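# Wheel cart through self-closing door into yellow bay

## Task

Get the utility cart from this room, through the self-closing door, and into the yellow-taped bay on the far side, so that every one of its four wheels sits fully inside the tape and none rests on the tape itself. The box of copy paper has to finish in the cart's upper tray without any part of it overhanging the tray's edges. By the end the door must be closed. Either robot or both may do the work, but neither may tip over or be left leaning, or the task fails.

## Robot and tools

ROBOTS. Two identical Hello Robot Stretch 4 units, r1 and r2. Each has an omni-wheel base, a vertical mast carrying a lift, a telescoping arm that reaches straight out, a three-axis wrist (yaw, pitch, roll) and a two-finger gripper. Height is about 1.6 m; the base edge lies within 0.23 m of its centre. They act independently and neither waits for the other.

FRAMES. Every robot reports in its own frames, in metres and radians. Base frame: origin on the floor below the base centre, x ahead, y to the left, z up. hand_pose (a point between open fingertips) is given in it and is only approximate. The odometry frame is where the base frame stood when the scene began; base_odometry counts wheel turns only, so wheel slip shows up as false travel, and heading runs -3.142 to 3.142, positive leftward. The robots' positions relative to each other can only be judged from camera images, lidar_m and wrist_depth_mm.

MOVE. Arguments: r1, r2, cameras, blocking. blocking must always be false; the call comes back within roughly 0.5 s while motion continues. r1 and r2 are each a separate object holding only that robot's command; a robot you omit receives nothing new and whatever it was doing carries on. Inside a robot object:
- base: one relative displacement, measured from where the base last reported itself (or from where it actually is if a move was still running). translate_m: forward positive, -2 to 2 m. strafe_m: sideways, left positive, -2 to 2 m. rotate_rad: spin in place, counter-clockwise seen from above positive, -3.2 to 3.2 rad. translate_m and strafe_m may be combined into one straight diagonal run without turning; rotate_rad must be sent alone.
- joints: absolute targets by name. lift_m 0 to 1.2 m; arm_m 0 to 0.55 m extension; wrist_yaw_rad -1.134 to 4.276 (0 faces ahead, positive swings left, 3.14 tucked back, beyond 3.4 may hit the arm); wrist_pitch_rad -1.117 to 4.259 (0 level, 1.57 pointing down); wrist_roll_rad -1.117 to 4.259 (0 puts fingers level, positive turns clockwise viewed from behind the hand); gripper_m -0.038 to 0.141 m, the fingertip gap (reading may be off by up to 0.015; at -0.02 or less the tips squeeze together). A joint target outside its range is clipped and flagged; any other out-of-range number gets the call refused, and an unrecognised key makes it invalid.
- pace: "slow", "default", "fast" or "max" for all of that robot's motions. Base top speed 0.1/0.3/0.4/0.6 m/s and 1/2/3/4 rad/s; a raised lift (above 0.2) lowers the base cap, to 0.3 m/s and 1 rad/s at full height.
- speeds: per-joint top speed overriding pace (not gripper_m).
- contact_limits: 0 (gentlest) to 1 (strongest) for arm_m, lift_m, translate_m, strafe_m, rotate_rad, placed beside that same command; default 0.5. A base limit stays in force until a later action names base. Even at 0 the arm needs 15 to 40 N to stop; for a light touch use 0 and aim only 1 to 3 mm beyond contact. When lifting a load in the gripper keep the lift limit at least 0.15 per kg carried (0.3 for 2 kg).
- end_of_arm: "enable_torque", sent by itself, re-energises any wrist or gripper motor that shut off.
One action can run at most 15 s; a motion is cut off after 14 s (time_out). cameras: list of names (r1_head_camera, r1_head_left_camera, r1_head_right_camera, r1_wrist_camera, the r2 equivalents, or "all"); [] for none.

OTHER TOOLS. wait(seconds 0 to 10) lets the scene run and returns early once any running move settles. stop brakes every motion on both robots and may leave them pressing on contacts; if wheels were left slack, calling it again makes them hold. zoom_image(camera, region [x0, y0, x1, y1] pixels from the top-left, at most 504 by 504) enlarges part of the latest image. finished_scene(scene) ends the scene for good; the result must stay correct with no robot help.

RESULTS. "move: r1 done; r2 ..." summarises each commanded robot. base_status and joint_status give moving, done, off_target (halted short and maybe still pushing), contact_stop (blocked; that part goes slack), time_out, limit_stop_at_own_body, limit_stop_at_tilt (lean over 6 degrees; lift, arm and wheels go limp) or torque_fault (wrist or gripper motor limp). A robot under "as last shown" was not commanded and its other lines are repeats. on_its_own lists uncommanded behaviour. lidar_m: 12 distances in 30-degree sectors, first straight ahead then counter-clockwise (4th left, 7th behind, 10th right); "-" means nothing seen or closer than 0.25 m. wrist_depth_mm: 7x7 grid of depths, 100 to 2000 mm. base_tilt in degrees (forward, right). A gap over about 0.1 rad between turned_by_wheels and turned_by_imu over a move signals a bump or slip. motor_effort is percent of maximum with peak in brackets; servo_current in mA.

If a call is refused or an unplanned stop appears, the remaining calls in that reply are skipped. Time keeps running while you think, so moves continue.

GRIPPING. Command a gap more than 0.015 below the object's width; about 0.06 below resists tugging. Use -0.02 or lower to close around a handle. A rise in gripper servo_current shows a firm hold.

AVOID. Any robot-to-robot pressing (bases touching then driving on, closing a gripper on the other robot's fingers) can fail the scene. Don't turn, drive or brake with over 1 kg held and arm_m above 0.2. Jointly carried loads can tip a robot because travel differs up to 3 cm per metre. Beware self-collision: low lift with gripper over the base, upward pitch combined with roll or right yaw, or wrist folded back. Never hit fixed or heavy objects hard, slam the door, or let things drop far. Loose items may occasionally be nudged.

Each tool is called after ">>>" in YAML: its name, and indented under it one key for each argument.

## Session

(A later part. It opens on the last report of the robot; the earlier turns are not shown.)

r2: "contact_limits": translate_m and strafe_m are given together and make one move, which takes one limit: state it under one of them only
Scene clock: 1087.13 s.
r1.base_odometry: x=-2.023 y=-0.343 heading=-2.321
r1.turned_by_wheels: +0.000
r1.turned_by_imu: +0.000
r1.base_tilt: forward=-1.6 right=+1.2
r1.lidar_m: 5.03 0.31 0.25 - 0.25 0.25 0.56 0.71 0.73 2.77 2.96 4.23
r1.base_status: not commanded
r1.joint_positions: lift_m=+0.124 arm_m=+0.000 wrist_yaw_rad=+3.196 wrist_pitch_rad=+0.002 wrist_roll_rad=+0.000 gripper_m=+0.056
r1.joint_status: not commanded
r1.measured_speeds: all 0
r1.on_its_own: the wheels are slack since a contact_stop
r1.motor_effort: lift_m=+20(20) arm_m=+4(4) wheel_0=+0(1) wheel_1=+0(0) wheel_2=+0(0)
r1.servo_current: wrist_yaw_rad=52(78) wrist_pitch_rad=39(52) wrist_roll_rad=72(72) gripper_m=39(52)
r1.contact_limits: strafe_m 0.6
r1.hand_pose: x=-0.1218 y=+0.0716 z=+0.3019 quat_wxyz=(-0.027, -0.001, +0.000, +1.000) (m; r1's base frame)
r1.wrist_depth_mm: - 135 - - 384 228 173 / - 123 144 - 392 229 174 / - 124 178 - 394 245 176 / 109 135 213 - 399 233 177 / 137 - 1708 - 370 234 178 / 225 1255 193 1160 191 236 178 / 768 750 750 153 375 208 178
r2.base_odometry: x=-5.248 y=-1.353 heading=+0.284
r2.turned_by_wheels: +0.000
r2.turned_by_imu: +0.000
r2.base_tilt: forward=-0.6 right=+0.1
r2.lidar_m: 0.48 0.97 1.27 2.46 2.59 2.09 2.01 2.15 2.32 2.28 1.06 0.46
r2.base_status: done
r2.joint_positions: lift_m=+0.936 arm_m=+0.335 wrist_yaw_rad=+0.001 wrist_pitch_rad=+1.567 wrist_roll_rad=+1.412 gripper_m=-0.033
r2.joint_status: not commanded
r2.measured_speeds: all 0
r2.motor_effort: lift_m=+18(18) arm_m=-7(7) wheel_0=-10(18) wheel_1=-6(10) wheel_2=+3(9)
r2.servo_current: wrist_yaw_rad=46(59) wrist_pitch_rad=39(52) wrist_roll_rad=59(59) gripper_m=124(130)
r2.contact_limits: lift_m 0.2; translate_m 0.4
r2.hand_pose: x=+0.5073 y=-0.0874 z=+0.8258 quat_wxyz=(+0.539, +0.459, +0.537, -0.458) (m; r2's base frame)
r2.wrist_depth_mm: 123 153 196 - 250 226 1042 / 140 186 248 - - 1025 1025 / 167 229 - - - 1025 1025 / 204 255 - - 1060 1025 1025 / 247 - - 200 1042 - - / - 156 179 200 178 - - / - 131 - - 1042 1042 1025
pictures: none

>>> move:
  r2: {"base":{"translate_m":-0.12,"strafe_m":-0.16},"pace":"slow","contact_limits":{"translate_m":0.4}}
  blocking: false

>>> wait:
  seconds: 4
  cameras: ["r2_wrist_camera","r2_head_right_camera","r2_head_left_camera"]

Scene clock: 1090.87 s.
move: r2 moving
r1.base_odometry: x=-2.023 y=-0.343 heading=-2.321
r1.turned_by_wheels: +0.000
r1.turned_by_imu: +0.000
r1.base_tilt: forward=-1.6 right=+1.3
r1.lidar_m: 5.01 0.33 0.25 - 0.25 0.26 0.55 0.68 0.74 2.77 2.94 4.19
r1.base_status: not commanded
r1.joint_positions: lift_m=+0.124 arm_m=+0.000 wrist_yaw_rad=+3.196 wrist_pitch_rad=+0.002 wrist_roll_rad=+0.000 gripper_m=+0.056
r1.joint_status: not commanded
r1.measured_speeds: all 0
r1.on_its_own: the wheels are slack since a contact_stop
r1.motor_effort: lift_m=+19(20) arm_m=+4(4) wheel_0=+0(0) wheel_1=+0(0) wheel_2=+0(0)
r1.servo_current: wrist_yaw_rad=65(65) wrist_pitch_rad=46(46) wrist_roll_rad=39(59) gripper_m=46(46)
r1.contact_limits: strafe_m 0.6
r1.hand_pose: x=-0.1218 y=+0.0716 z=+0.3019 quat_wxyz=(-0.027, -0.001, +0.000, +1.000) (m; r1's base frame)
r1.wrist_depth_mm: - 135 - - 387 227 173 / - 122 145 - 392 229 175 / - 124 178 - 399 245 176 / 109 135 213 - 402 233 178 / 137 - 1756 - 368 233 178 / 225 1229 193 1160 190 235 179 / 750 750 759 153 373 208 178
r2.base_odometry: x=-5.253 y=-1.365 heading=+0.284
r2.turned_by_wheels: +0.000
r2.turned_by_imu: +0.001
r2.base_tilt: forward=-0.6 right=+0.0
r2.lidar_m: 0.50 1.00 1.23 2.45 2.65 2.06 2.00 2.14 2.32 2.24 1.07 0.47
r2.base_status: translate_m moving; strafe_m moving
r2.joint_positions: lift_m=+0.936 arm_m=+0.335 wrist_yaw_rad=+0.001 wrist_pitch_rad=+1.567 wrist_roll_rad=+1.412 gripper_m=-0.033
r2.joint_status: not commanded
r2.measured_speeds: translate_m=-0.029 strafe_m=-0.039 rotate_rad=+0.005 lift_m=+0.000 arm_m=+0.000 wrist_yaw_rad=+0.000 wrist_pitch_rad=+0.000 wrist_roll_rad=+0.000
r2.motor_effort: lift_m=+18(18) arm_m=-6(7) wheel_0=+3(11) wheel_1=-10(11) wheel_2=+7(8)
r2.servo_current: wrist_yaw_rad=46(59) wrist_pitch_rad=46(46) wrist_roll_rad=52(59) gripper_m=117(130)
r2.contact_limits: lift_m 0.2; translate_m 0.4
r2.hand_pose: x=+0.5073 y=-0.0874 z=+0.8258 quat_wxyz=(+0.539, +0.459, +0.537, -0.458) (m; r2's base frame)
r2.wrist_depth_mm: 123 154 196 - 247 229 1042 / 144 187 251 - - 1025 1008 / 168 222 - - - 1008 1042 / 206 256 - - 1025 1042 1025 / 243 - - - 1042 - - / - 157 179 193 179 - - / - 134 - - 1042 1060 1042
pictures: none

Scene clock: 1093.63 s.
earlier move: r2 done
r1.base_odometry: x=-2.023 y=-0.343 heading=-2.321
r1.turned_by_wheels: +0.000
r1.turned_by_imu: +0.000
r1.base_tilt: forward=-1.6 right=+1.3
r1.lidar_m: 5.01 0.28 0.25 - 0.25 0.26 0.56 0.80 0.96 2.76 2.97 4.23
r1.base_status: not commanded
r1.joint_positions: lift_m=+0.124 arm_m=+0.000 wrist_yaw_rad=+3.196 wrist_pitch_rad=+0.002 wrist_roll_rad=+0.000 gripper_m=+0.056
r1.joint_status: not commanded
r1.measured_speeds: all 0
r1.on_its_own: the wheels are slack since a contact_stop
r1.motor_effort: lift_m=+20(20) arm_m=+4(4) wheel_0=+0(1) wheel_1=+0(0) wheel_2=+0(0)
r1.servo_current: wrist_yaw_rad=46(78) wrist_pitch_rad=39(52) wrist_roll_rad=52(72) gripper_m=46(52)
r1.contact_limits: strafe_m 0.6
r1.hand_pose: x=-0.1218 y=+0.0716 z=+0.3019 quat_wxyz=(-0.027, -0.001, +0.000, +1.000) (m; r1's base frame)
r1.wrist_depth_mm: - 135 - - 387 227 173 / - 123 145 - 392 229 174 / - 124 178 - 394 245 176 / 109 135 213 - 399 234 177 / 137 842 1863 - 370 233 178 / 225 1182 195 1182 191 236 178 / 223 750 759 154 373 208 179
r2.base_odometry: x=-5.318 y=-1.540 heading=+0.285
r2.turned_by_wheels: +0.001
r2.turned_by_imu: +0.002
r2.base_tilt: forward=-0.7 right=+0.1
r2.lidar_m: 0.47 0.52 1.38 2.62 2.51 1.95 1.89 2.03 2.16 2.10 1.19 0.50
r2.base_status: done
r2.joint_positions: lift_m=+0.936 arm_m=+0.335 wrist_yaw_rad=+0.000 wrist_pitch_rad=+1.569 wrist_roll_rad=+1.412 gripper_m=-0.033
r2.joint_status: not commanded
r2.measured_speeds: all 0
r2.motor_effort: lift_m=+18(18) arm_m=-6(7) wheel_0=+9(14) wheel_1=-3(11) wheel_2=+8(15)
r2.servo_current: wrist_yaw_rad=59(59) wrist_pitch_rad=39(52) wrist_roll_rad=52(65) gripper_m=117(130)
r2.contact_limits: lift_m 0.2; translate_m 0.4
r2.hand_pose: x=+0.5067 y=-0.0874 z=+0.8258 quat_wxyz=(+0.539, +0.459, +0.538, -0.458) (m; r2's base frame)
r2.wrist_depth_mm: 134 - - - 1025 1025 1025 / 147 198 - - 1042 1042 1042 / 158 222 - - 1042 1042 1025 / 174 243 - - 1042 1042 1042 / 195 257 - - 1042 - - / 218 - 182 196 178 - - / 238 - - - 1060 1060 1042
wait: 2.77 of 4 s (r2 has come to rest)
pictures: r2_head_left_camera, r2_head_right_camera, r2_wrist_camera
Images, in order (width x height): r2_head_left_camera 420x672, r2_head_right_camera 420x672, r2_wrist_camera 616x392.

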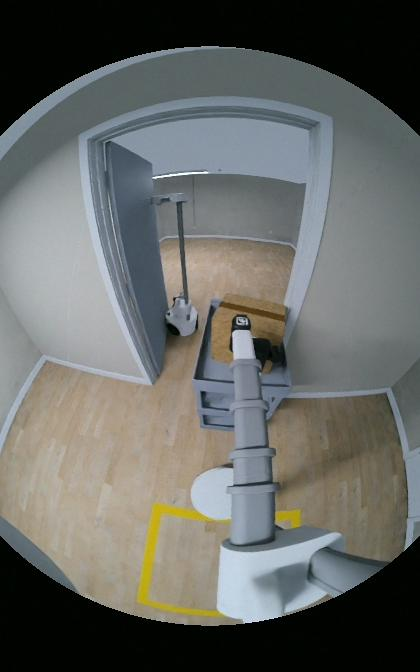

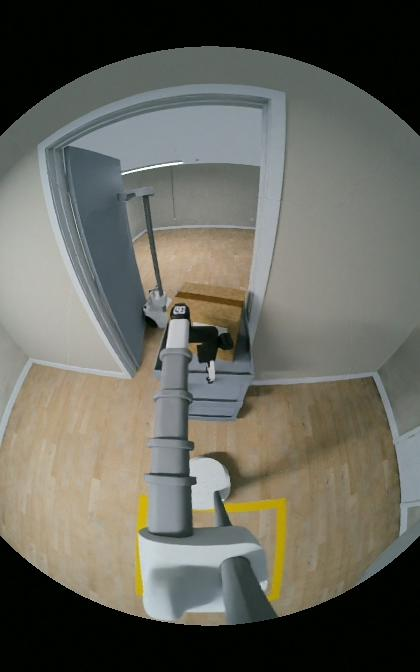

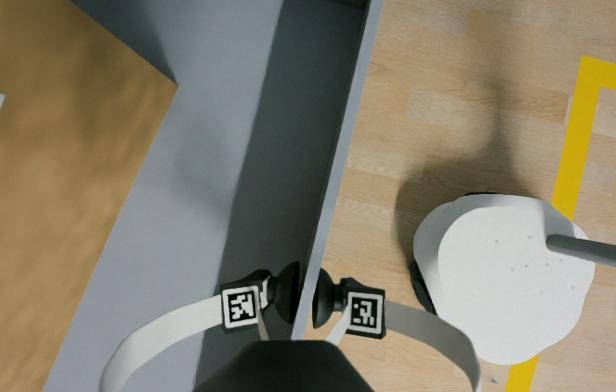

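>>> move:
  r2: {"base":{"translate_m":-0.6,"strafe_m":0.1},"pace":"slow","contact_limits":{"translate_m":0.45}}
  blocking: false

>>> wait:
  seconds: 8
  cameras: ["r2_wrist_camera","r2_head_right_camera","r2_head_left_camera"]

Scene clock: 1110.87 s.
move: r2 moving
r1: as last shown
r1.lidar_m: 5.00 0.32 0.25 - 0.25 0.25 0.57 0.79 0.99 2.75 2.95 4.22
r1.on_its_own: the wheels are slack since a contact_stop
r1.motor_effort: lift_m=+19(20) arm_m=+4(4) wheel_0=+0(1) wheel_1=+0(0) wheel_2=+0(0)
r1.servo_current: wrist_yaw_rad=59(65) wrist_pitch_rad=33(46) wrist_roll_rad=39(65) gripper_m=46(46)
r1.contact_limits: strafe_m 0.6
r1.wrist_depth_mm: - 135 - - 384 228 174 / - 122 144 - 392 229 175 / - 123 178 - 399 244 176 / 109 136 213 - 402 233 177 / 137 854 1921 - 368 235 179 / 225 1229 194 1160 191 235 179 / 224 759 759 154 373 208 178
r2.base_odometry: x=-5.331 y=-1.542 heading=+0.285
r2.turned_by_wheels: +0.000
r2.turned_by_imu: +0.001
r2.base_tilt: forward=-0.6 right=+0.0
r2.lidar_m: 0.49 0.54 1.45 2.61 2.53 1.95 1.88 2.02 2.18 2.09 1.21 0.51
r2.base_status: translate_m moving; strafe_m moving
r2.joint_positions: lift_m=+0.936 arm_m=+0.335 wrist_yaw_rad=+0.000 wrist_pitch_rad=+1.569 wrist_roll_rad=+1.412 gripper_m=-0.033
r2.joint_status: not commanded
r2.measured_speeds: translate_m=-0.048 strafe_m=+0.008 rotate_rad=-0.002 lift_m=+0.000 arm_m=+0.000 wrist_yaw_rad=+0.000 wrist_pitch_rad=+0.000 wrist_roll_rad=+0.000
r2.motor_effort: lift_m=+18(18) arm_m=-6(7) wheel_0=-5(5) wheel_1=-7(7) wheel_2=+11(11)
r2.servo_current: wrist_yaw_rad=46(52) wrist_pitch_rad=39(46) wrist_roll_rad=52(59) gripper_m=124(130)
r2.contact_limits: lift_m 0.2; translate_m 0.45
r2.hand_pose: x=+0.5067 y=-0.0874 z=+0.8258 quat_wxyz=(+0.539, +0.459, +0.538, -0.458) (m; r2's base frame)
r2.wrist_depth_mm: 141 - - - 1025 1042 1025 / 157 208 - - 1042 1042 1042 / 163 231 - - 1042 1025 1025 / 179 244 - - 1042 1008 1025 / 204 - - - 1060 - - / 229 - 181 196 178 - - / 243 - - - - 1042 1042
pictures: none

Scene clock: 1117.73 s.
earlier move: r2 done
r1.base_odometry: x=-2.023 y=-0.343 heading=-2.321
r1.turned_by_wheels: +0.000
r1.turned_by_imu: +0.000
r1.base_tilt: forward=-1.6 right=+1.3
r1.lidar_m: 5.02 0.32 0.25 - 0.25 0.25 0.55 1.17 1.17 2.75 2.95 4.20
r1.base_status: not commanded
r1.joint_positions: lift_m=+0.124 arm_m=+0.000 wrist_yaw_rad=+3.196 wrist_pitch_rad=+0.002 wrist_roll_rad=+0.000 gripper_m=+0.056
r1.joint_status: not commanded
r1.measured_speeds: all 0
r1.on_its_own: the wheels are slack since a contact_stop
r1.motor_effort: lift_m=+19(20) arm_m=+4(4) wheel_0=+0(1) wheel_1=+0(0) wheel_2=+0(0)
r1.servo_current: wrist_yaw_rad=39(72) wrist_pitch_rad=33(52) wrist_roll_rad=52(72) gripper_m=39(46)
r1.contact_limits: strafe_m 0.6
r1.hand_pose: x=-0.1218 y=+0.0716 z=+0.3019 quat_wxyz=(-0.027, -0.001, +0.000, +1.000) (m; r1's base frame)
r1.wrist_depth_mm: - 135 - - 387 226 173 / - 122 145 - 392 229 175 / - 124 178 - 397 244 176 / 109 135 213 - 399 233 178 / 216 1708 1921 - 368 236 178 / 1008 1205 193 1182 191 234 179 / 750 768 750 153 377 208 178
r2.base_odometry: x=-5.922 y=-1.612 heading=+0.285
r2.turned_by_wheels: +0.000
r2.turned_by_imu: -0.003
r2.base_tilt: forward=-0.7 right=+0.1
r2.lidar_m: 0.45 0.48 2.31 2.57 1.75 1.35 1.30 1.38 2.01 2.13 2.03 0.53
r2.base_status: done
r2.joint_positions: lift_m=+0.936 arm_m=+0.335 wrist_yaw_rad=+0.001 wrist_pitch_rad=+1.567 wrist_roll_rad=+1.412 gripper_m=-0.033
r2.joint_status: not commanded
r2.measured_speeds: all 0
r2.motor_effort: lift_m=+18(18) arm_m=-6(7) wheel_0=-7(18) wheel_1=-5(10) wheel_2=+7(13)
r2.servo_current: wrist_yaw_rad=39(59) wrist_pitch_rad=46(59) wrist_roll_rad=39(65) gripper_m=117(130)
r2.contact_limits: lift_m 0.2; translate_m 0.45
r2.hand_pose: x=+0.5073 y=-0.0874 z=+0.8258 quat_wxyz=(+0.539, +0.460, +0.537, -0.458) (m; r2's base frame)
r2.wrist_depth_mm: - - - 1060 1025 1025 1042 / 173 - - 1025 1025 1025 1008 / 180 237 - 1042 1042 1008 1025 / 193 245 - 1042 1042 1060 1042 / 196 259 - 211 1060 - - / 207 251 180 190 179 - - / 216 - - - - 1025 1025
wait: 6.87 of 8 s (r2 has come to rest)
pictures: r2_head_left_camera, r2_head_right_camera, r2_wrist_camera
Images, in order (width x height): r2_head_left_camera 420x672, r2_head_right_camera 420x672, r2_wrist_camera 616x392.

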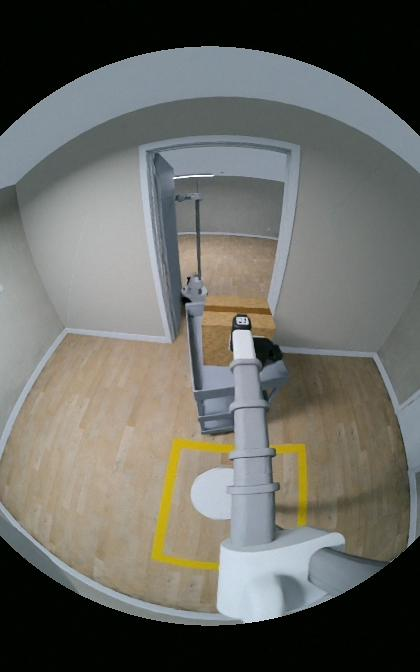

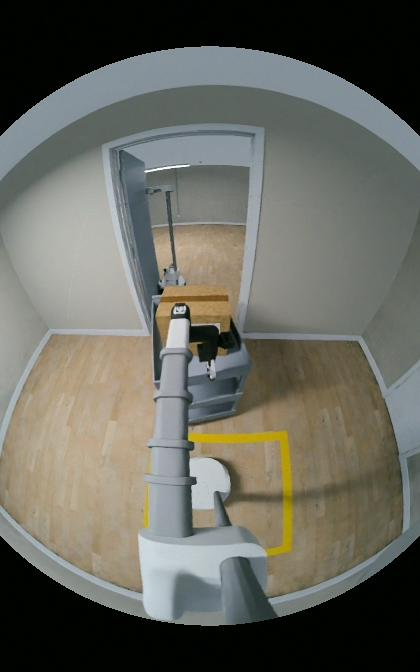

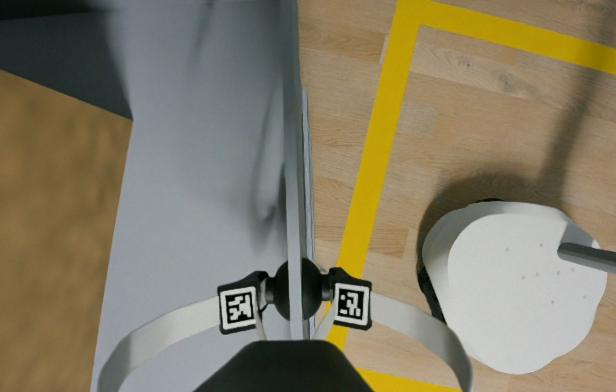

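>>> move:
  r2: {"base":{"translate_m":-0.7,"strafe_m":-0.08},"pace":"slow","contact_limits":{"translate_m":0.45}}
  blocking: false

>>> wait:
  seconds: 9

>>> move:
  r2: {"joints":{"arm_m":0.16},"speeds":{"arm_m":0.1},"contact_limits":{"arm_m":0.7}}
  blocking: false

>>> wait:
  seconds: 4
  cameras: ["r2_wrist_camera","r2_head_right_camera","r2_head_left_camera"]

Scene clock: 1138.23 s.
move: r2 moving
r1: as last shown
r1.lidar_m: 5.02 0.32 0.25 - 0.25 0.25 0.56 1.21 1.20 2.78 2.95 4.21
r1.on_its_own: the wheels are slack since a contact_stop
r1.servo_current: wrist_yaw_rad=46(72) wrist_pitch_rad=39(46) wrist_roll_rad=52(65) gripper_m=46(46)
r1.contact_limits: strafe_m 0.6
r1.wrist_depth_mm: - 135 - - 387 227 174 / - 123 145 - 394 229 175 / - 124 178 - 397 244 175 / 109 135 213 - 402 232 178 / 215 1921 1921 - 368 234 179 / 1025 1229 193 1182 191 236 179 / 750 768 759 153 375 208 178
r2.base_odometry: x=-5.933 y=-1.617 heading=+0.285
r2.turned_by_wheels: +0.000
r2.turned_by_imu: +0.001
r2.base_tilt: forward=-0.6 right=+0.1
r2.lidar_m: 0.47 0.48 2.35 2.58 1.74 1.32 1.29 1.38 1.97 2.12 2.01 0.54
r2.base_status: translate_m moving; strafe_m moving
r2.joint_positions: lift_m=+0.936 arm_m=+0.335 wrist_yaw_rad=+0.001 wrist_pitch_rad=+1.566 wrist_roll_rad=+1.412 gripper_m=-0.033
r2.joint_status: not commanded
r2.measured_speeds: translate_m=-0.048 strafe_m=-0.005 rotate_rad=+0.004 lift_m=+0.000 arm_m=+0.000 wrist_yaw_rad=+0.000 wrist_pitch_rad=-0.005 wrist_roll_rad=+0.000
r2.motor_effort: lift_m=+18(18) arm_m=-6(7) wheel_0=-6(9) wheel_1=-8(9) wheel_2=+13(13)
r2.servo_current: wrist_yaw_rad=39(59) wrist_pitch_rad=39(46) wrist_roll_rad=59(59) gripper_m=124(124)
r2.contact_limits: lift_m 0.2; translate_m 0.45
r2.hand_pose: x=+0.5074 y=-0.0874 z=+0.8258 quat_wxyz=(+0.539, +0.460, +0.537, -0.458) (m; r2's base frame)
r2.wrist_depth_mm: - - - 1025 1025 1025 1008 / 178 - - 1042 1025 1025 1008 / 190 250 - 1042 1042 1025 1025 / 200 251 - 1042 1025 1025 1025 / 202 262 - 1042 1025 - - / 210 260 181 189 178 - - / 224 144 - - - 1060 -
pictures: none

Scene clock: 1146.07 s.
earlier move: r2 done
r1.base_odometry: x=-2.023 y=-0.343 heading=-2.321
r1.turned_by_wheels: +0.000
r1.turned_by_imu: -0.001
r1.base_tilt: forward=-1.6 right=+1.3
r1.lidar_m: 5.02 0.34 0.25 - 0.25 0.25 0.57 1.22 1.18 2.76 2.95 4.18
r1.base_status: not commanded
r1.joint_positions: lift_m=+0.124 arm_m=+0.000 wrist_yaw_rad=+3.196 wrist_pitch_rad=+0.002 wrist_roll_rad=+0.000 gripper_m=+0.056
r1.joint_status: not commanded
r1.measured_speeds: all 0
r1.on_its_own: the wheels are slack since a contact_stop
r1.motor_effort: lift_m=+19(20) arm_m=+4(4) wheel_0=+0(1) wheel_1=+0(0) wheel_2=+0(0)
r1.servo_current: wrist_yaw_rad=59(72) wrist_pitch_rad=39(52) wrist_roll_rad=39(72) gripper_m=39(52)
r1.contact_limits: strafe_m 0.6
r1.hand_pose: x=-0.1218 y=+0.0716 z=+0.3019 quat_wxyz=(-0.027, -0.001, +0.000, +1.000) (m; r1's base frame)
r1.wrist_depth_mm: - 135 - - 382 226 173 / - 122 144 - 387 229 175 / - 124 178 - 397 245 176 / 109 135 213 - 402 234 177 / 216 - - - 370 235 178 / 991 1229 194 1182 191 236 179 / 750 750 759 153 375 208 178
r2.base_odometry: x=-6.571 y=-1.886 heading=+0.286
r2.turned_by_wheels: +0.001
r2.turned_by_imu: +0.009
r2.base_tilt: forward=-0.7 right=+0.0
r2.lidar_m: 0.36 0.34 2.77 1.88 0.81 0.63 0.60 0.67 1.00 2.04 2.18 0.61
r2.base_status: done
r2.joint_positions: lift_m=+0.936 arm_m=+0.335 wrist_yaw_rad=+0.002 wrist_pitch_rad=+1.566 wrist_roll_rad=+1.409 gripper_m=-0.033
r2.joint_status: not commanded
r2.measured_speeds: all 0
r2.motor_effort: lift_m=+18(18) arm_m=-6(7) wheel_0=+6(10) wheel_1=-2(9) wheel_2=+12(17)
r2.servo_current: wrist_yaw_rad=52(59) wrist_pitch_rad=39(52) wrist_roll_rad=46(65) gripper_m=124(130)
r2.contact_limits: lift_m 0.2; translate_m 0.45
r2.hand_pose: x=+0.5076 y=-0.0874 z=+0.8258 quat_wxyz=(+0.540, +0.459, +0.538, -0.457) (m; r2's base frame)
r2.wrist_depth_mm: 195 220 1042 1042 1025 1025 1025 / 222 245 1042 1025 1025 1042 1025 / 257 - 504 1042 1042 1025 1008 / - - - 1042 1042 1042 1025 / 227 - - 831 1025 - - / 207 248 179 195 178 - - / 195 140 - - 1060 - 1042
wait: 7.83 of 9 s (r2 has come to rest)
pictures: none

Scene clock: 1146.57 s.
move: r2 moving
r1: as last shown
r1.turned_by_imu: +0.000
r1.lidar_m: 5.00 0.34 0.25 - 0.25 0.26 0.55 1.18 1.20 2.77 2.93 4.22
r1.on_its_own: the wheels are slack since a contact_stop
r1.servo_current: wrist_yaw_rad=52(65) wrist_pitch_rad=39(46) wrist_roll_rad=46(52) gripper_m=46(46)
r1.contact_limits: strafe_m 0.6
r1.wrist_depth_mm: - 135 - - 389 226 173 / - 122 145 - 394 230 174 / - 124 179 - 397 244 176 / 109 135 214 - 402 233 177 / 216 - - - 373 236 178 / 1025 1229 193 1182 191 235 178 / 768 759 759 154 373 209 178
r2.base_odometry: x=-6.571 y=-1.886 heading=+0.286
r2.turned_by_wheels: +0.000
r2.turned_by_imu: +0.000
r2.base_tilt: forward=-0.7 right=+0.0
r2.lidar_m: 0.30 0.31 2.75 1.88 0.79 0.64 0.58 0.66 0.98 2.04 2.18 0.58
r2.base_status: not commanded
r2.joint_positions: lift_m=+0.936 arm_m=+0.298 wrist_yaw_rad=+0.005 wrist_pitch_rad=+1.564 wrist_roll_rad=+1.409 gripper_m=-0.033
r2.joint_status: arm_m moving
r2.measured_speeds: translate_m=+0.000 strafe_m=+0.000 rotate_rad=+0.000 lift_m=+0.000 arm_m=-0.100 wrist_yaw_rad=+0.000 wrist_pitch_rad=+0.000 wrist_roll_rad=+0.000
r2.motor_effort: lift_m=+18(18) arm_m=-14(16) wheel_0=+5(6) wheel_1=-2(3) wheel_2=+12(12)
r2.servo_current: wrist_yaw_rad=52(59) wrist_pitch_rad=46(52) wrist_roll_rad=52(59) gripper_m=124(124)
r2.contact_limits: arm_m 0.7; lift_m 0.2; translate_m 0.45
r2.hand_pose: x=+0.4710 y=-0.0874 z=+0.8258 quat_wxyz=(+0.542, +0.458, +0.538, -0.455) (m; r2's base frame)
r2.wrist_depth_mm: 201 242 1042 1042 1025 1025 1025 / 235 254 1060 1042 1025 1025 1025 / - - 535 1042 1008 1008 1008 / - - - 1042 1025 1025 1025 / 231 - - 820 1042 - - / 217 253 180 189 179 - - / 208 148 - - - - 1008
pictures: none

Scene clock: 1148.43 s.
earlier move: r2 done
r1.base_odometry: x=-2.023 y=-0.343 heading=-2.321
r1.turned_by_wheels: +0.000
r1.turned_by_imu: +0.000
r1.base_tilt: forward=-1.6 right=+1.2
r1.lidar_m: 5.01 0.33 0.25 - 0.25 0.25 0.56 1.19 1.19 2.77 2.96 4.21
r1.base_status: not commanded
r1.joint_positions: lift_m=+0.124 arm_m=+0.000 wrist_yaw_rad=+3.196 wrist_pitch_rad=+0.002 wrist_roll_rad=+0.000 gripper_m=+0.056
r1.joint_status: not commanded
r1.measured_speeds: all 0
r1.on_its_own: the wheels are slack since a contact_stop
r1.motor_effort: lift_m=+19(20) arm_m=+4(4) wheel_0=+0(1) wheel_1=+0(0) wheel_2=+0(0)
r1.servo_current: wrist_yaw_rad=59(65) wrist_pitch_rad=46(46) wrist_roll_rad=33(65) gripper_m=39(52)
r1.contact_limits: strafe_m 0.6
r1.hand_pose: x=-0.1218 y=+0.0716 z=+0.3019 quat_wxyz=(-0.027, -0.001, +0.000, +1.000) (m; r1's base frame)
r1.wrist_depth_mm: - 135 - - 384 226 173 / - 122 145 - 389 229 174 / - 124 179 - 394 244 176 / 109 135 213 - 402 234 178 / 215 - - - 373 235 178 / 1008 1229 194 1182 191 235 178 / 750 750 750 153 375 211 178
r2.base_odometry: x=-6.571 y=-1.886 heading=+0.285
r2.turned_by_wheels: -0.001
r2.turned_by_imu: -0.001
r2.base_tilt: forward=-0.7 right=+0.1
r2.lidar_m: 0.25 0.25 2.76 1.88 0.82 0.63 0.62 0.65 0.97 2.04 2.16 0.33
r2.base_status: not commanded
r2.joint_positions: lift_m=+0.936 arm_m=+0.160 wrist_yaw_rad=+0.005 wrist_pitch_rad=+1.567 wrist_roll_rad=+1.409 gripper_m=-0.033
r2.joint_status: all done
r2.measured_speeds: all 0
r2.motor_effort: lift_m=+18(18) arm_m=-6(16) wheel_0=+4(8) wheel_1=+1(6) wheel_2=+0(12)
r2.servo_current: wrist_yaw_rad=39(65) wrist_pitch_rad=39(52) wrist_roll_rad=52(65) gripper_m=124(130)
r2.contact_limits: arm_m 0.7; lift_m 0.2; translate_m 0.45
r2.hand_pose: x=+0.3325 y=-0.0874 z=+0.8258 quat_wxyz=(+0.541, +0.457, +0.539, -0.456) (m; r2's base frame)
r2.wrist_depth_mm: 197 220 1042 1042 1042 1042 1025 / 231 - 1042 1060 1042 1042 1025 / - - - 1025 1025 1060 1042 / - - - 1042 1042 1025 1042 / 211 - - 1042 - - 609 / 198 250 181 195 173 - 1042 / 189 217 - - - 1060 1042
wait: 1.87 of 4 s (r2 has come to rest)
pictures: r2_head_left_camera, r2_head_right_camera, r2_wrist_camera
Images, in order (width x height): r2_head_left_camera 420x672, r2_head_right_camera 420x672, r2_wrist_camera 616x392.

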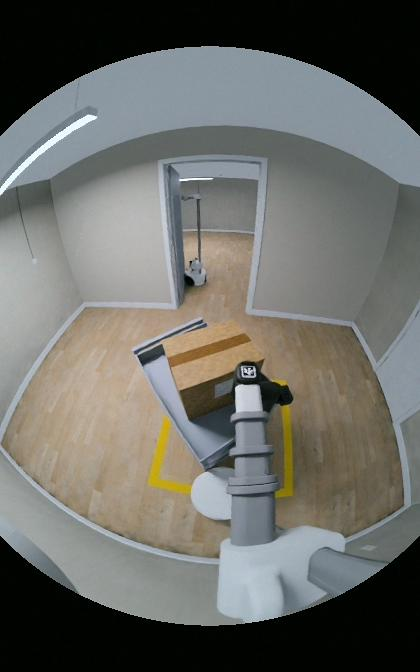

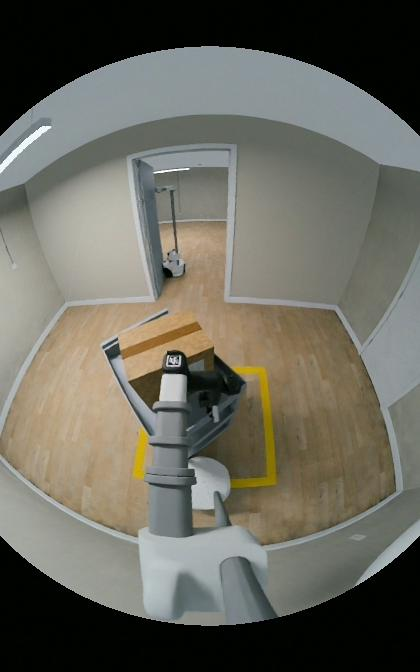

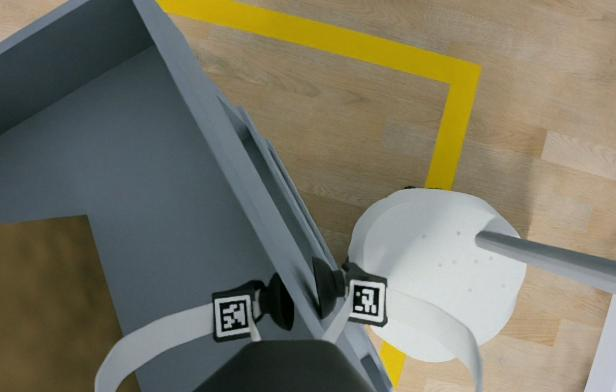

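>>> move:
  r2: {"joints":{"gripper_m":0.1}}
  blocking: false

>>> wait:
  seconds: 2

>>> move:
  r2: {"joints":{"lift_m":1.1}}
  blocking: false

>>> wait:
  seconds: 2

>>> move:
  r2: {"base":{"translate_m":-0.17},"joints":{"arm_m":0.05}}
  blocking: false

>>> wait:
  seconds: 3
  cameras: ["r2_wrist_camera","r2_head_left_camera","r2_head_camera"]

Scene clock: 1168.40 s.
move: r2 moving
r1: as last shown
r1.base_tilt: forward=-1.6 right=+1.3
r1.lidar_m: 5.02 0.33 0.25 - 0.25 0.26 0.57 1.17 1.20 2.78 2.93 4.24
r1.on_its_own: the wheels are slack since a contact_stop
r1.motor_effort: lift_m=+19(20) arm_m=+4(4) wheel_0=-1(1) wheel_1=+0(0) wheel_2=+0(0)
r1.servo_current: wrist_yaw_rad=39(52) wrist_pitch_rad=46(46) wrist_roll_rad=46(52) gripper_m=46(46)
r1.contact_limits: strafe_m 0.6
r1.wrist_depth_mm: - 135 - - 387 226 173 / - 122 144 - 394 229 175 / - 124 178 - 397 245 176 / 109 135 213 - 402 233 178 / 216 - - - 370 235 178 / 991 1205 194 1160 191 236 178 / 750 759 750 154 373 208 179
r2.base_odometry: x=-6.571 y=-1.886 heading=+0.285
r2.turned_by_wheels: +0.000
r2.turned_by_imu: +0.000
r2.base_tilt: forward=-0.6 right=+0.1
r2.lidar_m: 0.25 0.25 2.75 1.89 0.83 0.62 0.59 0.67 0.97 2.03 2.16 0.35
r2.base_status: not commanded
r2.joint_positions: lift_m=+0.936 arm_m=+0.160 wrist_yaw_rad=+0.005 wrist_pitch_rad=+1.567 wrist_roll_rad=+1.409 gripper_m=-0.009
r2.joint_status: gripper_m moving
r2.measured_speeds: all 0
r2.motor_effort: lift_m=+18(18) arm_m=-6(7) wheel_0=+4(5) wheel_1=+1(1) wheel_2=-1(1)
r2.servo_current: wrist_yaw_rad=52(59) wrist_pitch_rad=39(52) wrist_roll_rad=46(52) gripper_m=91(130)
r2.contact_limits: arm_m 0.7; lift_m 0.2; translate_m 0.45
r2.hand_pose: x=+0.3325 y=-0.0874 z=+0.8258 quat_wxyz=(+0.541, +0.457, +0.539, -0.456) (m; r2's base frame)
r2.wrist_depth_mm: 198 221 1060 1042 1042 1025 1025 / 229 - 1042 1042 1042 1060 1042 / - - - 1025 1025 1042 1060 / - - - 1042 1042 1042 1042 / 211 259 - 1042 - - 1042 / 198 252 181 203 178 - 1042 / 189 220 - - - 1042 1042
pictures: none

Scene clock: 1169.93 s.
earlier move: r2 done
r1.base_odometry: x=-2.023 y=-0.343 heading=-2.321
r1.turned_by_wheels: +0.000
r1.turned_by_imu: +0.000
r1.base_tilt: forward=-1.6 right=+1.3
r1.lidar_m: 5.02 0.33 0.25 - 0.25 0.25 0.57 1.21 1.19 2.77 2.93 4.21
r1.base_status: not commanded
r1.joint_positions: lift_m=+0.124 arm_m=+0.000 wrist_yaw_rad=+3.196 wrist_pitch_rad=+0.002 wrist_roll_rad=+0.000 gripper_m=+0.056
r1.joint_status: not commanded
r1.measured_speeds: all 0
r1.on_its_own: the wheels are slack since a contact_stop
r1.motor_effort: lift_m=+20(20) arm_m=+4(4) wheel_0=+0(1) wheel_1=+0(0) wheel_2=+0(0)
r1.servo_current: wrist_yaw_rad=39(72) wrist_pitch_rad=46(52) wrist_roll_rad=52(59) gripper_m=46(46)
r1.contact_limits: strafe_m 0.6
r1.hand_pose: x=-0.1218 y=+0.0716 z=+0.3019 quat_wxyz=(-0.027, -0.001, +0.000, +1.000) (m; r1's base frame)
r1.wrist_depth_mm: - 135 - - 384 227 173 / - 122 144 - 389 229 174 / - 124 178 - 399 244 176 / 109 135 213 - 399 234 177 / 216 - - - 370 234 178 / 1025 1182 195 1160 191 236 178 / 750 750 759 153 373 210 178
r2.base_odometry: x=-6.571 y=-1.886 heading=+0.285
r2.turned_by_wheels: +0.000
r2.turned_by_imu: +0.000
r2.base_tilt: forward=-0.7 right=+0.1
r2.lidar_m: 0.25 0.25 2.77 1.88 0.83 0.64 0.61 0.67 0.99 2.04 2.16 0.35
r2.base_status: not commanded
r2.joint_positions: lift_m=+0.936 arm_m=+0.160 wrist_yaw_rad=+0.003 wrist_pitch_rad=+1.567 wrist_roll_rad=+1.409 gripper_m=+0.100
r2.joint_status: all done
r2.measured_speeds: all 0
r2.motor_effort: lift_m=+18(18) arm_m=-6(7) wheel_0=+4(5) wheel_1=+1(2) wheel_2=-1(1)
r2.servo_current: wrist_yaw_rad=39(59) wrist_pitch_rad=39(52) wrist_roll_rad=52(59) gripper_m=59(130)
r2.contact_limits: arm_m 0.7; lift_m 0.2; translate_m 0.45
r2.hand_pose: x=+0.3323 y=-0.0874 z=+0.8258 quat_wxyz=(+0.540, +0.458, +0.539, -0.456) (m; r2's base frame)
r2.wrist_depth_mm: 197 217 1025 1025 1025 1042 1042 / 228 - 1042 1042 1042 1042 1025 / - - - 1042 1025 1042 1042 / - - - 1060 1042 1042 1060 / 211 - - 1060 - - 699 / 198 246 187 - 186 - 1060 / 189 223 - - - 1025 1025
wait: 1.53 of 2 s (r2 has come to rest)
pictures: none

Scene clock: 1170.43 s.
move: r2 moving
r1: as last shown
r1.lidar_m: 5.02 0.35 0.25 - 0.25 0.26 0.54 1.21 1.18 2.74 2.93 4.23
r1.on_its_own: the wheels are slack since a contact_stop
r1.servo_current: wrist_yaw_rad=52(52) wrist_pitch_rad=46(46) wrist_roll_rad=52(52) gripper_m=46(46)
r1.contact_limits: strafe_m 0.6
r1.wrist_depth_mm: - 135 - - 389 227 173 / - 122 144 - 392 229 174 / - 124 179 - 399 244 176 / 109 135 214 - 402 233 178 / 216 - - - 370 235 178 / 1008 1205 193 1160 191 236 179 / 750 759 759 153 370 209 178
r2.base_odometry: x=-6.571 y=-1.886 heading=+0.285
r2.turned_by_wheels: +0.000
r2.turned_by_imu: +0.000
r2.base_tilt: forward=-0.7 right=+0.1
r2.lidar_m: 0.25 0.25 2.75 1.86 0.83 0.64 0.60 0.65 0.95 2.03 2.16 0.36
r2.base_status: not commanded
r2.joint_positions: lift_m=+0.974 arm_m=+0.160 wrist_yaw_rad=+0.003 wrist_pitch_rad=+1.567 wrist_roll_rad=+1.409 gripper_m=+0.100
r2.joint_status: lift_m moving
r2.measured_speeds: translate_m=+0.000 strafe_m=+0.000 rotate_rad=+0.000 lift_m=+0.146 arm_m=+0.000 wrist_yaw_rad=+0.000 wrist_pitch_rad=+0.000 wrist_roll_rad=+0.000
r2.motor_effort: lift_m=+26(26) arm_m=-6(7) wheel_0=+4(4) wheel_1=+1(2) wheel_2=+0(1)
r2.servo_current: wrist_yaw_rad=39(59) wrist_pitch_rad=46(46) wrist_roll_rad=46(59) gripper_m=52(59)
r2.contact_limits: arm_m 0.7; translate_m 0.45
r2.hand_pose: x=+0.3323 y=-0.0874 z=+0.8636 quat_wxyz=(+0.540, +0.458, +0.539, -0.456) (m; r2's base frame)
r2.wrist_depth_mm: 1060 229 1078 1078 1078 1060 1060 / 237 273 1060 1078 1078 1078 1060 / 282 - - 1078 1060 1060 1060 / - - - 1078 1078 1078 1060 / 211 277 - 1098 - 741 683 / 198 255 189 - 186 1078 1060 / 189 228 - - - 1078 1078
pictures: none

Scene clock: 1171.70 s.
earlier move: r2 done
r1.base_odometry: x=-2.023 y=-0.343 heading=-2.321
r1.turned_by_wheels: +0.000
r1.turned_by_imu: +0.000
r1.base_tilt: forward=-1.6 right=+1.3
r1.lidar_m: 5.02 0.31 0.25 - 0.25 0.25 0.57 1.19 1.20 2.76 2.92 4.20
r1.base_status: not commanded
r1.joint_positions: lift_m=+0.124 arm_m=+0.000 wrist_yaw_rad=+3.196 wrist_pitch_rad=+0.002 wrist_roll_rad=+0.000 gripper_m=+0.056
r1.joint_status: not commanded
r1.measured_speeds: all 0
r1.on_its_own: the wheels are slack since a contact_stop
r1.motor_effort: lift_m=+20(20) arm_m=+4(4) wheel_0=+1(1) wheel_1=+0(0) wheel_2=+0(0)
r1.servo_current: wrist_yaw_rad=33(72) wrist_pitch_rad=39(46) wrist_roll_rad=39(65) gripper_m=39(46)
r1.contact_limits: strafe_m 0.6
r1.hand_pose: x=-0.1218 y=+0.0716 z=+0.3019 quat_wxyz=(-0.027, -0.001, +0.000, +1.000) (m; r1's base frame)
r1.wrist_depth_mm: - 135 - - 387 226 174 / - 123 145 - 392 229 174 / - 123 178 - 397 244 176 / 109 135 214 - 402 232 177 / 216 - - - 368 234 178 / 1008 1182 194 1160 191 235 178 / 759 750 759 153 373 208 179
r2.base_odometry: x=-6.571 y=-1.886 heading=+0.285
r2.turned_by_wheels: +0.000
r2.turned_by_imu: +0.000
r2.base_tilt: forward=-0.7 right=+0.1
r2.lidar_m: 0.25 0.25 2.74 1.89 0.84 0.64 0.60 0.66 0.96 2.04 2.17 0.35
r2.base_status: not commanded
r2.joint_positions: lift_m=+1.100 arm_m=+0.160 wrist_yaw_rad=+0.003 wrist_pitch_rad=+1.567 wrist_roll_rad=+1.409 gripper_m=+0.100
r2.joint_status: all done
r2.measured_speeds: all 0
r2.motor_effort: lift_m=+21(26) arm_m=-6(7) wheel_0=+4(5) wheel_1=+1(2) wheel_2=+0(1)
r2.servo_current: wrist_yaw_rad=52(59) wrist_pitch_rad=33(46) wrist_roll_rad=46(59) gripper_m=52(59)
r2.contact_limits: arm_m 0.7; translate_m 0.45
r2.hand_pose: x=+0.3323 y=-0.0874 z=+0.9895 quat_wxyz=(+0.540, +0.458, +0.539, -0.456) (m; r2's base frame)
r2.wrist_depth_mm: 1229 1182 1205 1205 1205 1182 1182 / 1229 1182 1205 1229 1205 1205 1205 / 1205 399 - 1182 1205 1182 1182 / 407 - - 1229 1182 1205 1229 / 211 315 415 - - 946 676 / 198 259 190 - 187 1205 1205 / 189 227 366 - 1229 1229 1182
wait: 1.27 of 2 s (r2 has come to rest)
pictures: none

Scene clock: 1172.20 s.
move: r2 moving
r1: as last shown
r1.base_tilt: forward=-1.6 right=+1.2
r1.lidar_m: 5.02 0.34 0.25 - 0.25 0.25 0.58 1.20 1.18 2.77 2.94 4.21
r1.on_its_own: the wheels are slack since a contact_stop
r1.motor_effort: lift_m=+20(20) arm_m=+4(4) wheel_0=+0(1) wheel_1=+0(1) wheel_2=+0(0)
r1.servo_current: wrist_yaw_rad=65(72) wrist_pitch_rad=46(46) wrist_roll_rad=46(59) gripper_m=46(46)
r1.contact_limits: strafe_m 0.6
r1.wrist_depth_mm: - 135 - - 384 227 173 / - 122 145 - 394 229 174 / - 124 179 - 397 244 176 / 109 135 213 - 399 233 177 / 216 - - - 368 236 178 / 991 1205 194 1182 191 235 179 / 750 750 759 153 375 208 179
r2.base_odometry: x=-6.601 y=-1.895 heading=+0.285
r2.turned_by_wheels: +0.000
r2.turned_by_imu: +0.000
r2.base_tilt: forward=-0.7 right=+0.0
r2.lidar_m: 0.25 0.25 2.78 1.79 0.80 0.57 0.57 0.62 0.94 2.02 2.19 0.36
r2.base_status: translate_m moving
r2.joint_positions: lift_m=+1.100 arm_m=+0.109 wrist_yaw_rad=+0.003 wrist_pitch_rad=+1.567 wrist_roll_rad=+1.409 gripper_m=+0.100
r2.joint_status: arm_m moving
r2.measured_speeds: translate_m=-0.121 strafe_m=+0.000 rotate_rad=+0.000 lift_m=+0.000 arm_m=-0.195 wrist_yaw_rad=+0.000 wrist_pitch_rad=+0.000 wrist_roll_rad=+0.000
r2.motor_effort: lift_m=+21(21) arm_m=-6(11) wheel_0=-10(10) wheel_1=-7(8) wheel_2=+12(13)
r2.servo_current: wrist_yaw_rad=52(52) wrist_pitch_rad=46(46) wrist_roll_rad=46(65) gripper_m=52(59)
r2.hand_pose: x=+0.2815 y=-0.0874 z=+0.9895 quat_wxyz=(+0.540, +0.458, +0.539, -0.456) (m; r2's base frame)
r2.wrist_depth_mm: 1205 1182 1229 1182 1205 1160 1160 / 1205 413 1205 1182 1182 1182 1182 / 397 - 1182 1182 1182 1182 1205 / 320 - - 1182 1229 1205 1182 / 301 389 - 1205 - 842 1138 / 281 362 187 741 186 1205 1182 / 268 322 - - 1205 1205 1138
pictures: none

Scene clock: 1173.63 s.
earlier move: r2 done
r1.base_odometry: x=-2.023 y=-0.343 heading=-2.321
r1.turned_by_wheels: +0.000
r1.turned_by_imu: +0.000
r1.base_tilt: forward=-1.5 right=+1.3
r1.lidar_m: 5.01 0.31 0.25 - 0.25 0.25 0.59 1.19 1.20 2.77 2.93 4.18
r1.base_status: not commanded
r1.joint_positions: lift_m=+0.124 arm_m=+0.000 wrist_yaw_rad=+3.196 wrist_pitch_rad=+0.002 wrist_roll_rad=+0.000 gripper_m=+0.056
r1.joint_status: not commanded
r1.measured_speeds: all 0
r1.on_its_own: the wheels are slack since a contact_stop
r1.motor_effort: lift_m=+19(20) arm_m=+4(4) wheel_0=+0(1) wheel_1=+0(1) wheel_2=+0(0)
r1.servo_current: wrist_yaw_rad=46(72) wrist_pitch_rad=33(52) wrist_roll_rad=52(59) gripper_m=39(46)
r1.contact_limits: strafe_m 0.6
r1.hand_pose: x=-0.1218 y=+0.0716 z=+0.3019 quat_wxyz=(-0.027, -0.001, +0.000, +1.000) (m; r1's base frame)
r1.wrist_depth_mm: - 135 - - 387 228 173 / - 122 145 - 392 228 175 / - 124 178 - 397 244 176 / 109 135 213 - 402 233 178 / 216 - - - 370 235 178 / 1008 1229 193 1182 191 236 178 / 759 768 759 153 373 208 178
r2.base_odometry: x=-6.734 y=-1.934 heading=+0.285
r2.turned_by_wheels: +0.000
r2.turned_by_imu: +0.000
r2.base_tilt: forward=-0.7 right=+0.1
r2.lidar_m: 0.37 0.34 2.79 1.38 0.59 0.45 0.43 0.48 0.68 2.02 2.13 0.54
r2.base_status: done
r2.joint_positions: lift_m=+1.100 arm_m=+0.050 wrist_yaw_rad=+0.003 wrist_pitch_rad=+1.567 wrist_roll_rad=+1.409 gripper_m=+0.100
r2.joint_status: all done
r2.measured_speeds: all 0
r2.motor_effort: lift_m=+21(22) arm_m=-7(12) wheel_0=-3(10) wheel_1=-3(9) wheel_2=+2(13)
r2.servo_current: wrist_yaw_rad=52(65) wrist_pitch_rad=33(52) wrist_roll_rad=46(65) gripper_m=52(59)
r2.hand_pose: x=+0.2223 y=-0.0874 z=+0.9895 quat_wxyz=(+0.540, +0.458, +0.538, -0.456) (m; r2's base frame)
r2.wrist_depth_mm: 1205 1229 1182 1182 1205 1182 1205 / 1205 1182 1182 1205 1205 1182 1138 / - 723 1229 1182 1182 1205 1138 / - - 1182 1229 1205 1205 1098 / - - 1042 1205 - 723 410 / - - 190 1229 191 1138 - / - - 1205 - 1205 1205 -
wait: 1.43 of 3 s (r2 has come to rest)
pictures: r2_head_camera, r2_head_left_camera, r2_wrist_camera
Images, in order (width x height): r2_head_camera 420x560, r2_head_left_camera 420x672, r2_wrist_camera 616x392.

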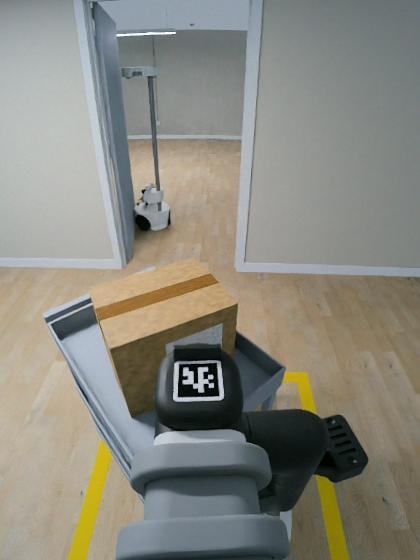

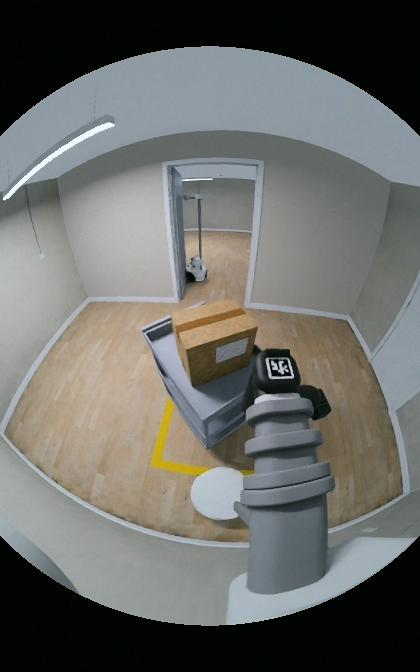

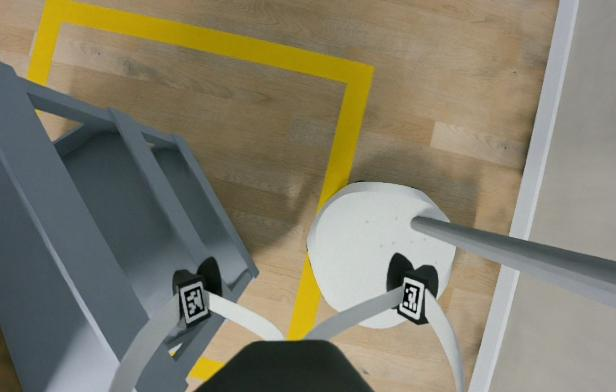

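>>> move:
  blocking: false
  cameras: ["r2_head_camera","r2_wrist_camera","r2_head_left_camera","r2_head_right_camera"]

Scene clock: 1191.43 s.
r1.base_odometry: x=-2.023 y=-0.343 heading=-2.321
r1.turned_by_wheels: +0.000
r1.turned_by_imu: +0.000
r1.base_tilt: forward=-1.6 right=+1.2
r1.lidar_m: 5.02 0.32 0.25 - 0.25 0.25 0.57 1.21 1.17 2.77 2.96 4.20
r1.base_status: not commanded
r1.joint_positions: lift_m=+0.124 arm_m=+0.000 wrist_yaw_rad=+3.196 wrist_pitch_rad=+0.002 wrist_roll_rad=+0.000 gripper_m=+0.056
r1.joint_status: not commanded
r1.measured_speeds: all 0
r1.on_its_own: the wheels are slack since a contact_stop
r1.motor_effort: lift_m=+20(20) arm_m=+4(4) wheel_0=+0(1) wheel_1=+0(1) wheel_2=+0(0)
r1.servo_current: wrist_yaw_rad=65(72) wrist_pitch_rad=46(52) wrist_roll_rad=65(59) gripper_m=39(46)
r1.contact_limits: strafe_m 0.6
r1.hand_pose: x=-0.1218 y=+0.0716 z=+0.3019 quat_wxyz=(-0.027, -0.001, +0.000, +1.000) (m; r1's base frame)
r1.wrist_depth_mm: - 135 - - 384 226 173 / - 122 145 - 389 229 174 / - 124 178 - 397 245 176 / 109 135 213 - 402 233 177 / 215 - - - 368 235 178 / 991 1229 193 1182 190 236 178 / 759 759 759 153 373 208 179
r2.base_odometry: x=-6.734 y=-1.934 heading=+0.285
r2.turned_by_wheels: +0.000
r2.turned_by_imu: +0.000
r2.base_tilt: forward=-0.6 right=+0.1
r2.lidar_m: 0.36 0.33 2.76 1.36 0.61 0.45 0.42 0.49 0.68 2.03 2.13 0.51
r2.base_status: done
r2.joint_positions: lift_m=+1.100 arm_m=+0.050 wrist_yaw_rad=+0.003 wrist_pitch_rad=+1.567 wrist_roll_rad=+1.409 gripper_m=+0.100
r2.joint_status: all done
r2.measured_speeds: all 0
r2.motor_effort: lift_m=+21(22) arm_m=-7(12) wheel_0=-3(10) wheel_1=-3(9) wheel_2=+2(13)
r2.servo_current: wrist_yaw_rad=39(65) wrist_pitch_rad=39(52) wrist_roll_rad=46(65) gripper_m=52(59)
r2.hand_pose: x=+0.2223 y=-0.0874 z=+0.9895 quat_wxyz=(+0.540, +0.458, +0.538, -0.456) (m; r2's base frame)
r2.wrist_depth_mm: 1205 1182 1205 1205 1205 1182 1182 / 1205 1229 1205 1205 1205 1182 1160 / - 723 1205 1205 1229 1182 1118 / - - 1205 1205 1229 1182 1098 / - - 1042 1229 - 732 407 / - - 190 1182 191 1138 - / - - 1229 - 1205 1229 -
pictures: r2_head_camera, r2_head_left_camera, r2_head_right_camera, r2_wrist_camera
Images, in order (width x height): r2_head_camera 420x560, r2_head_left_camera 420x672, r2_head_right_camera 420x672, r2_wrist_camera 616x392.

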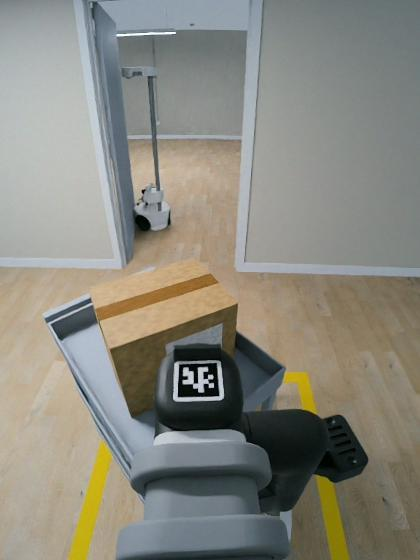

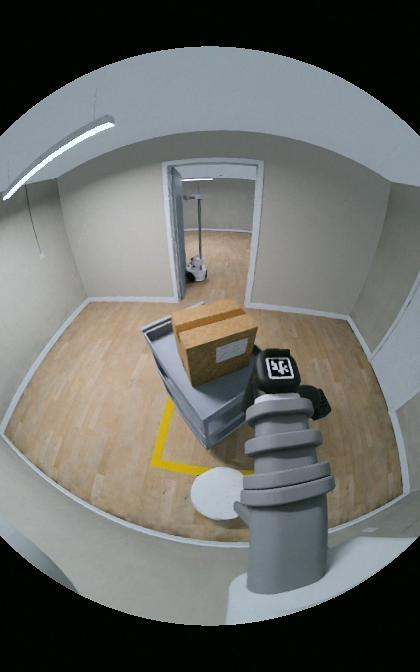

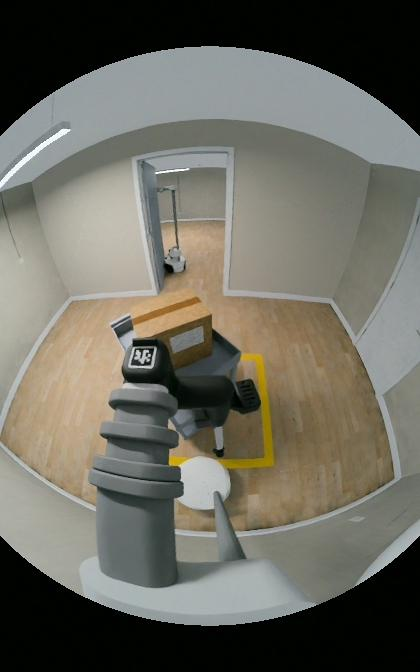

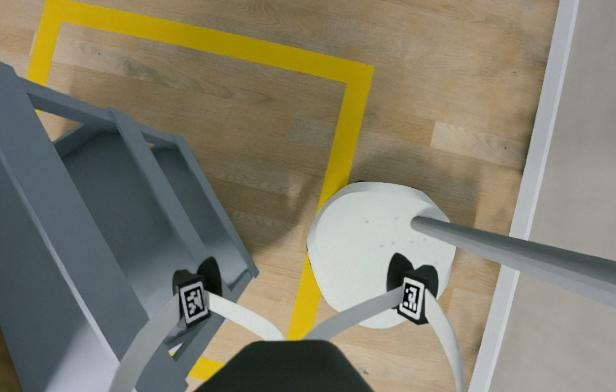

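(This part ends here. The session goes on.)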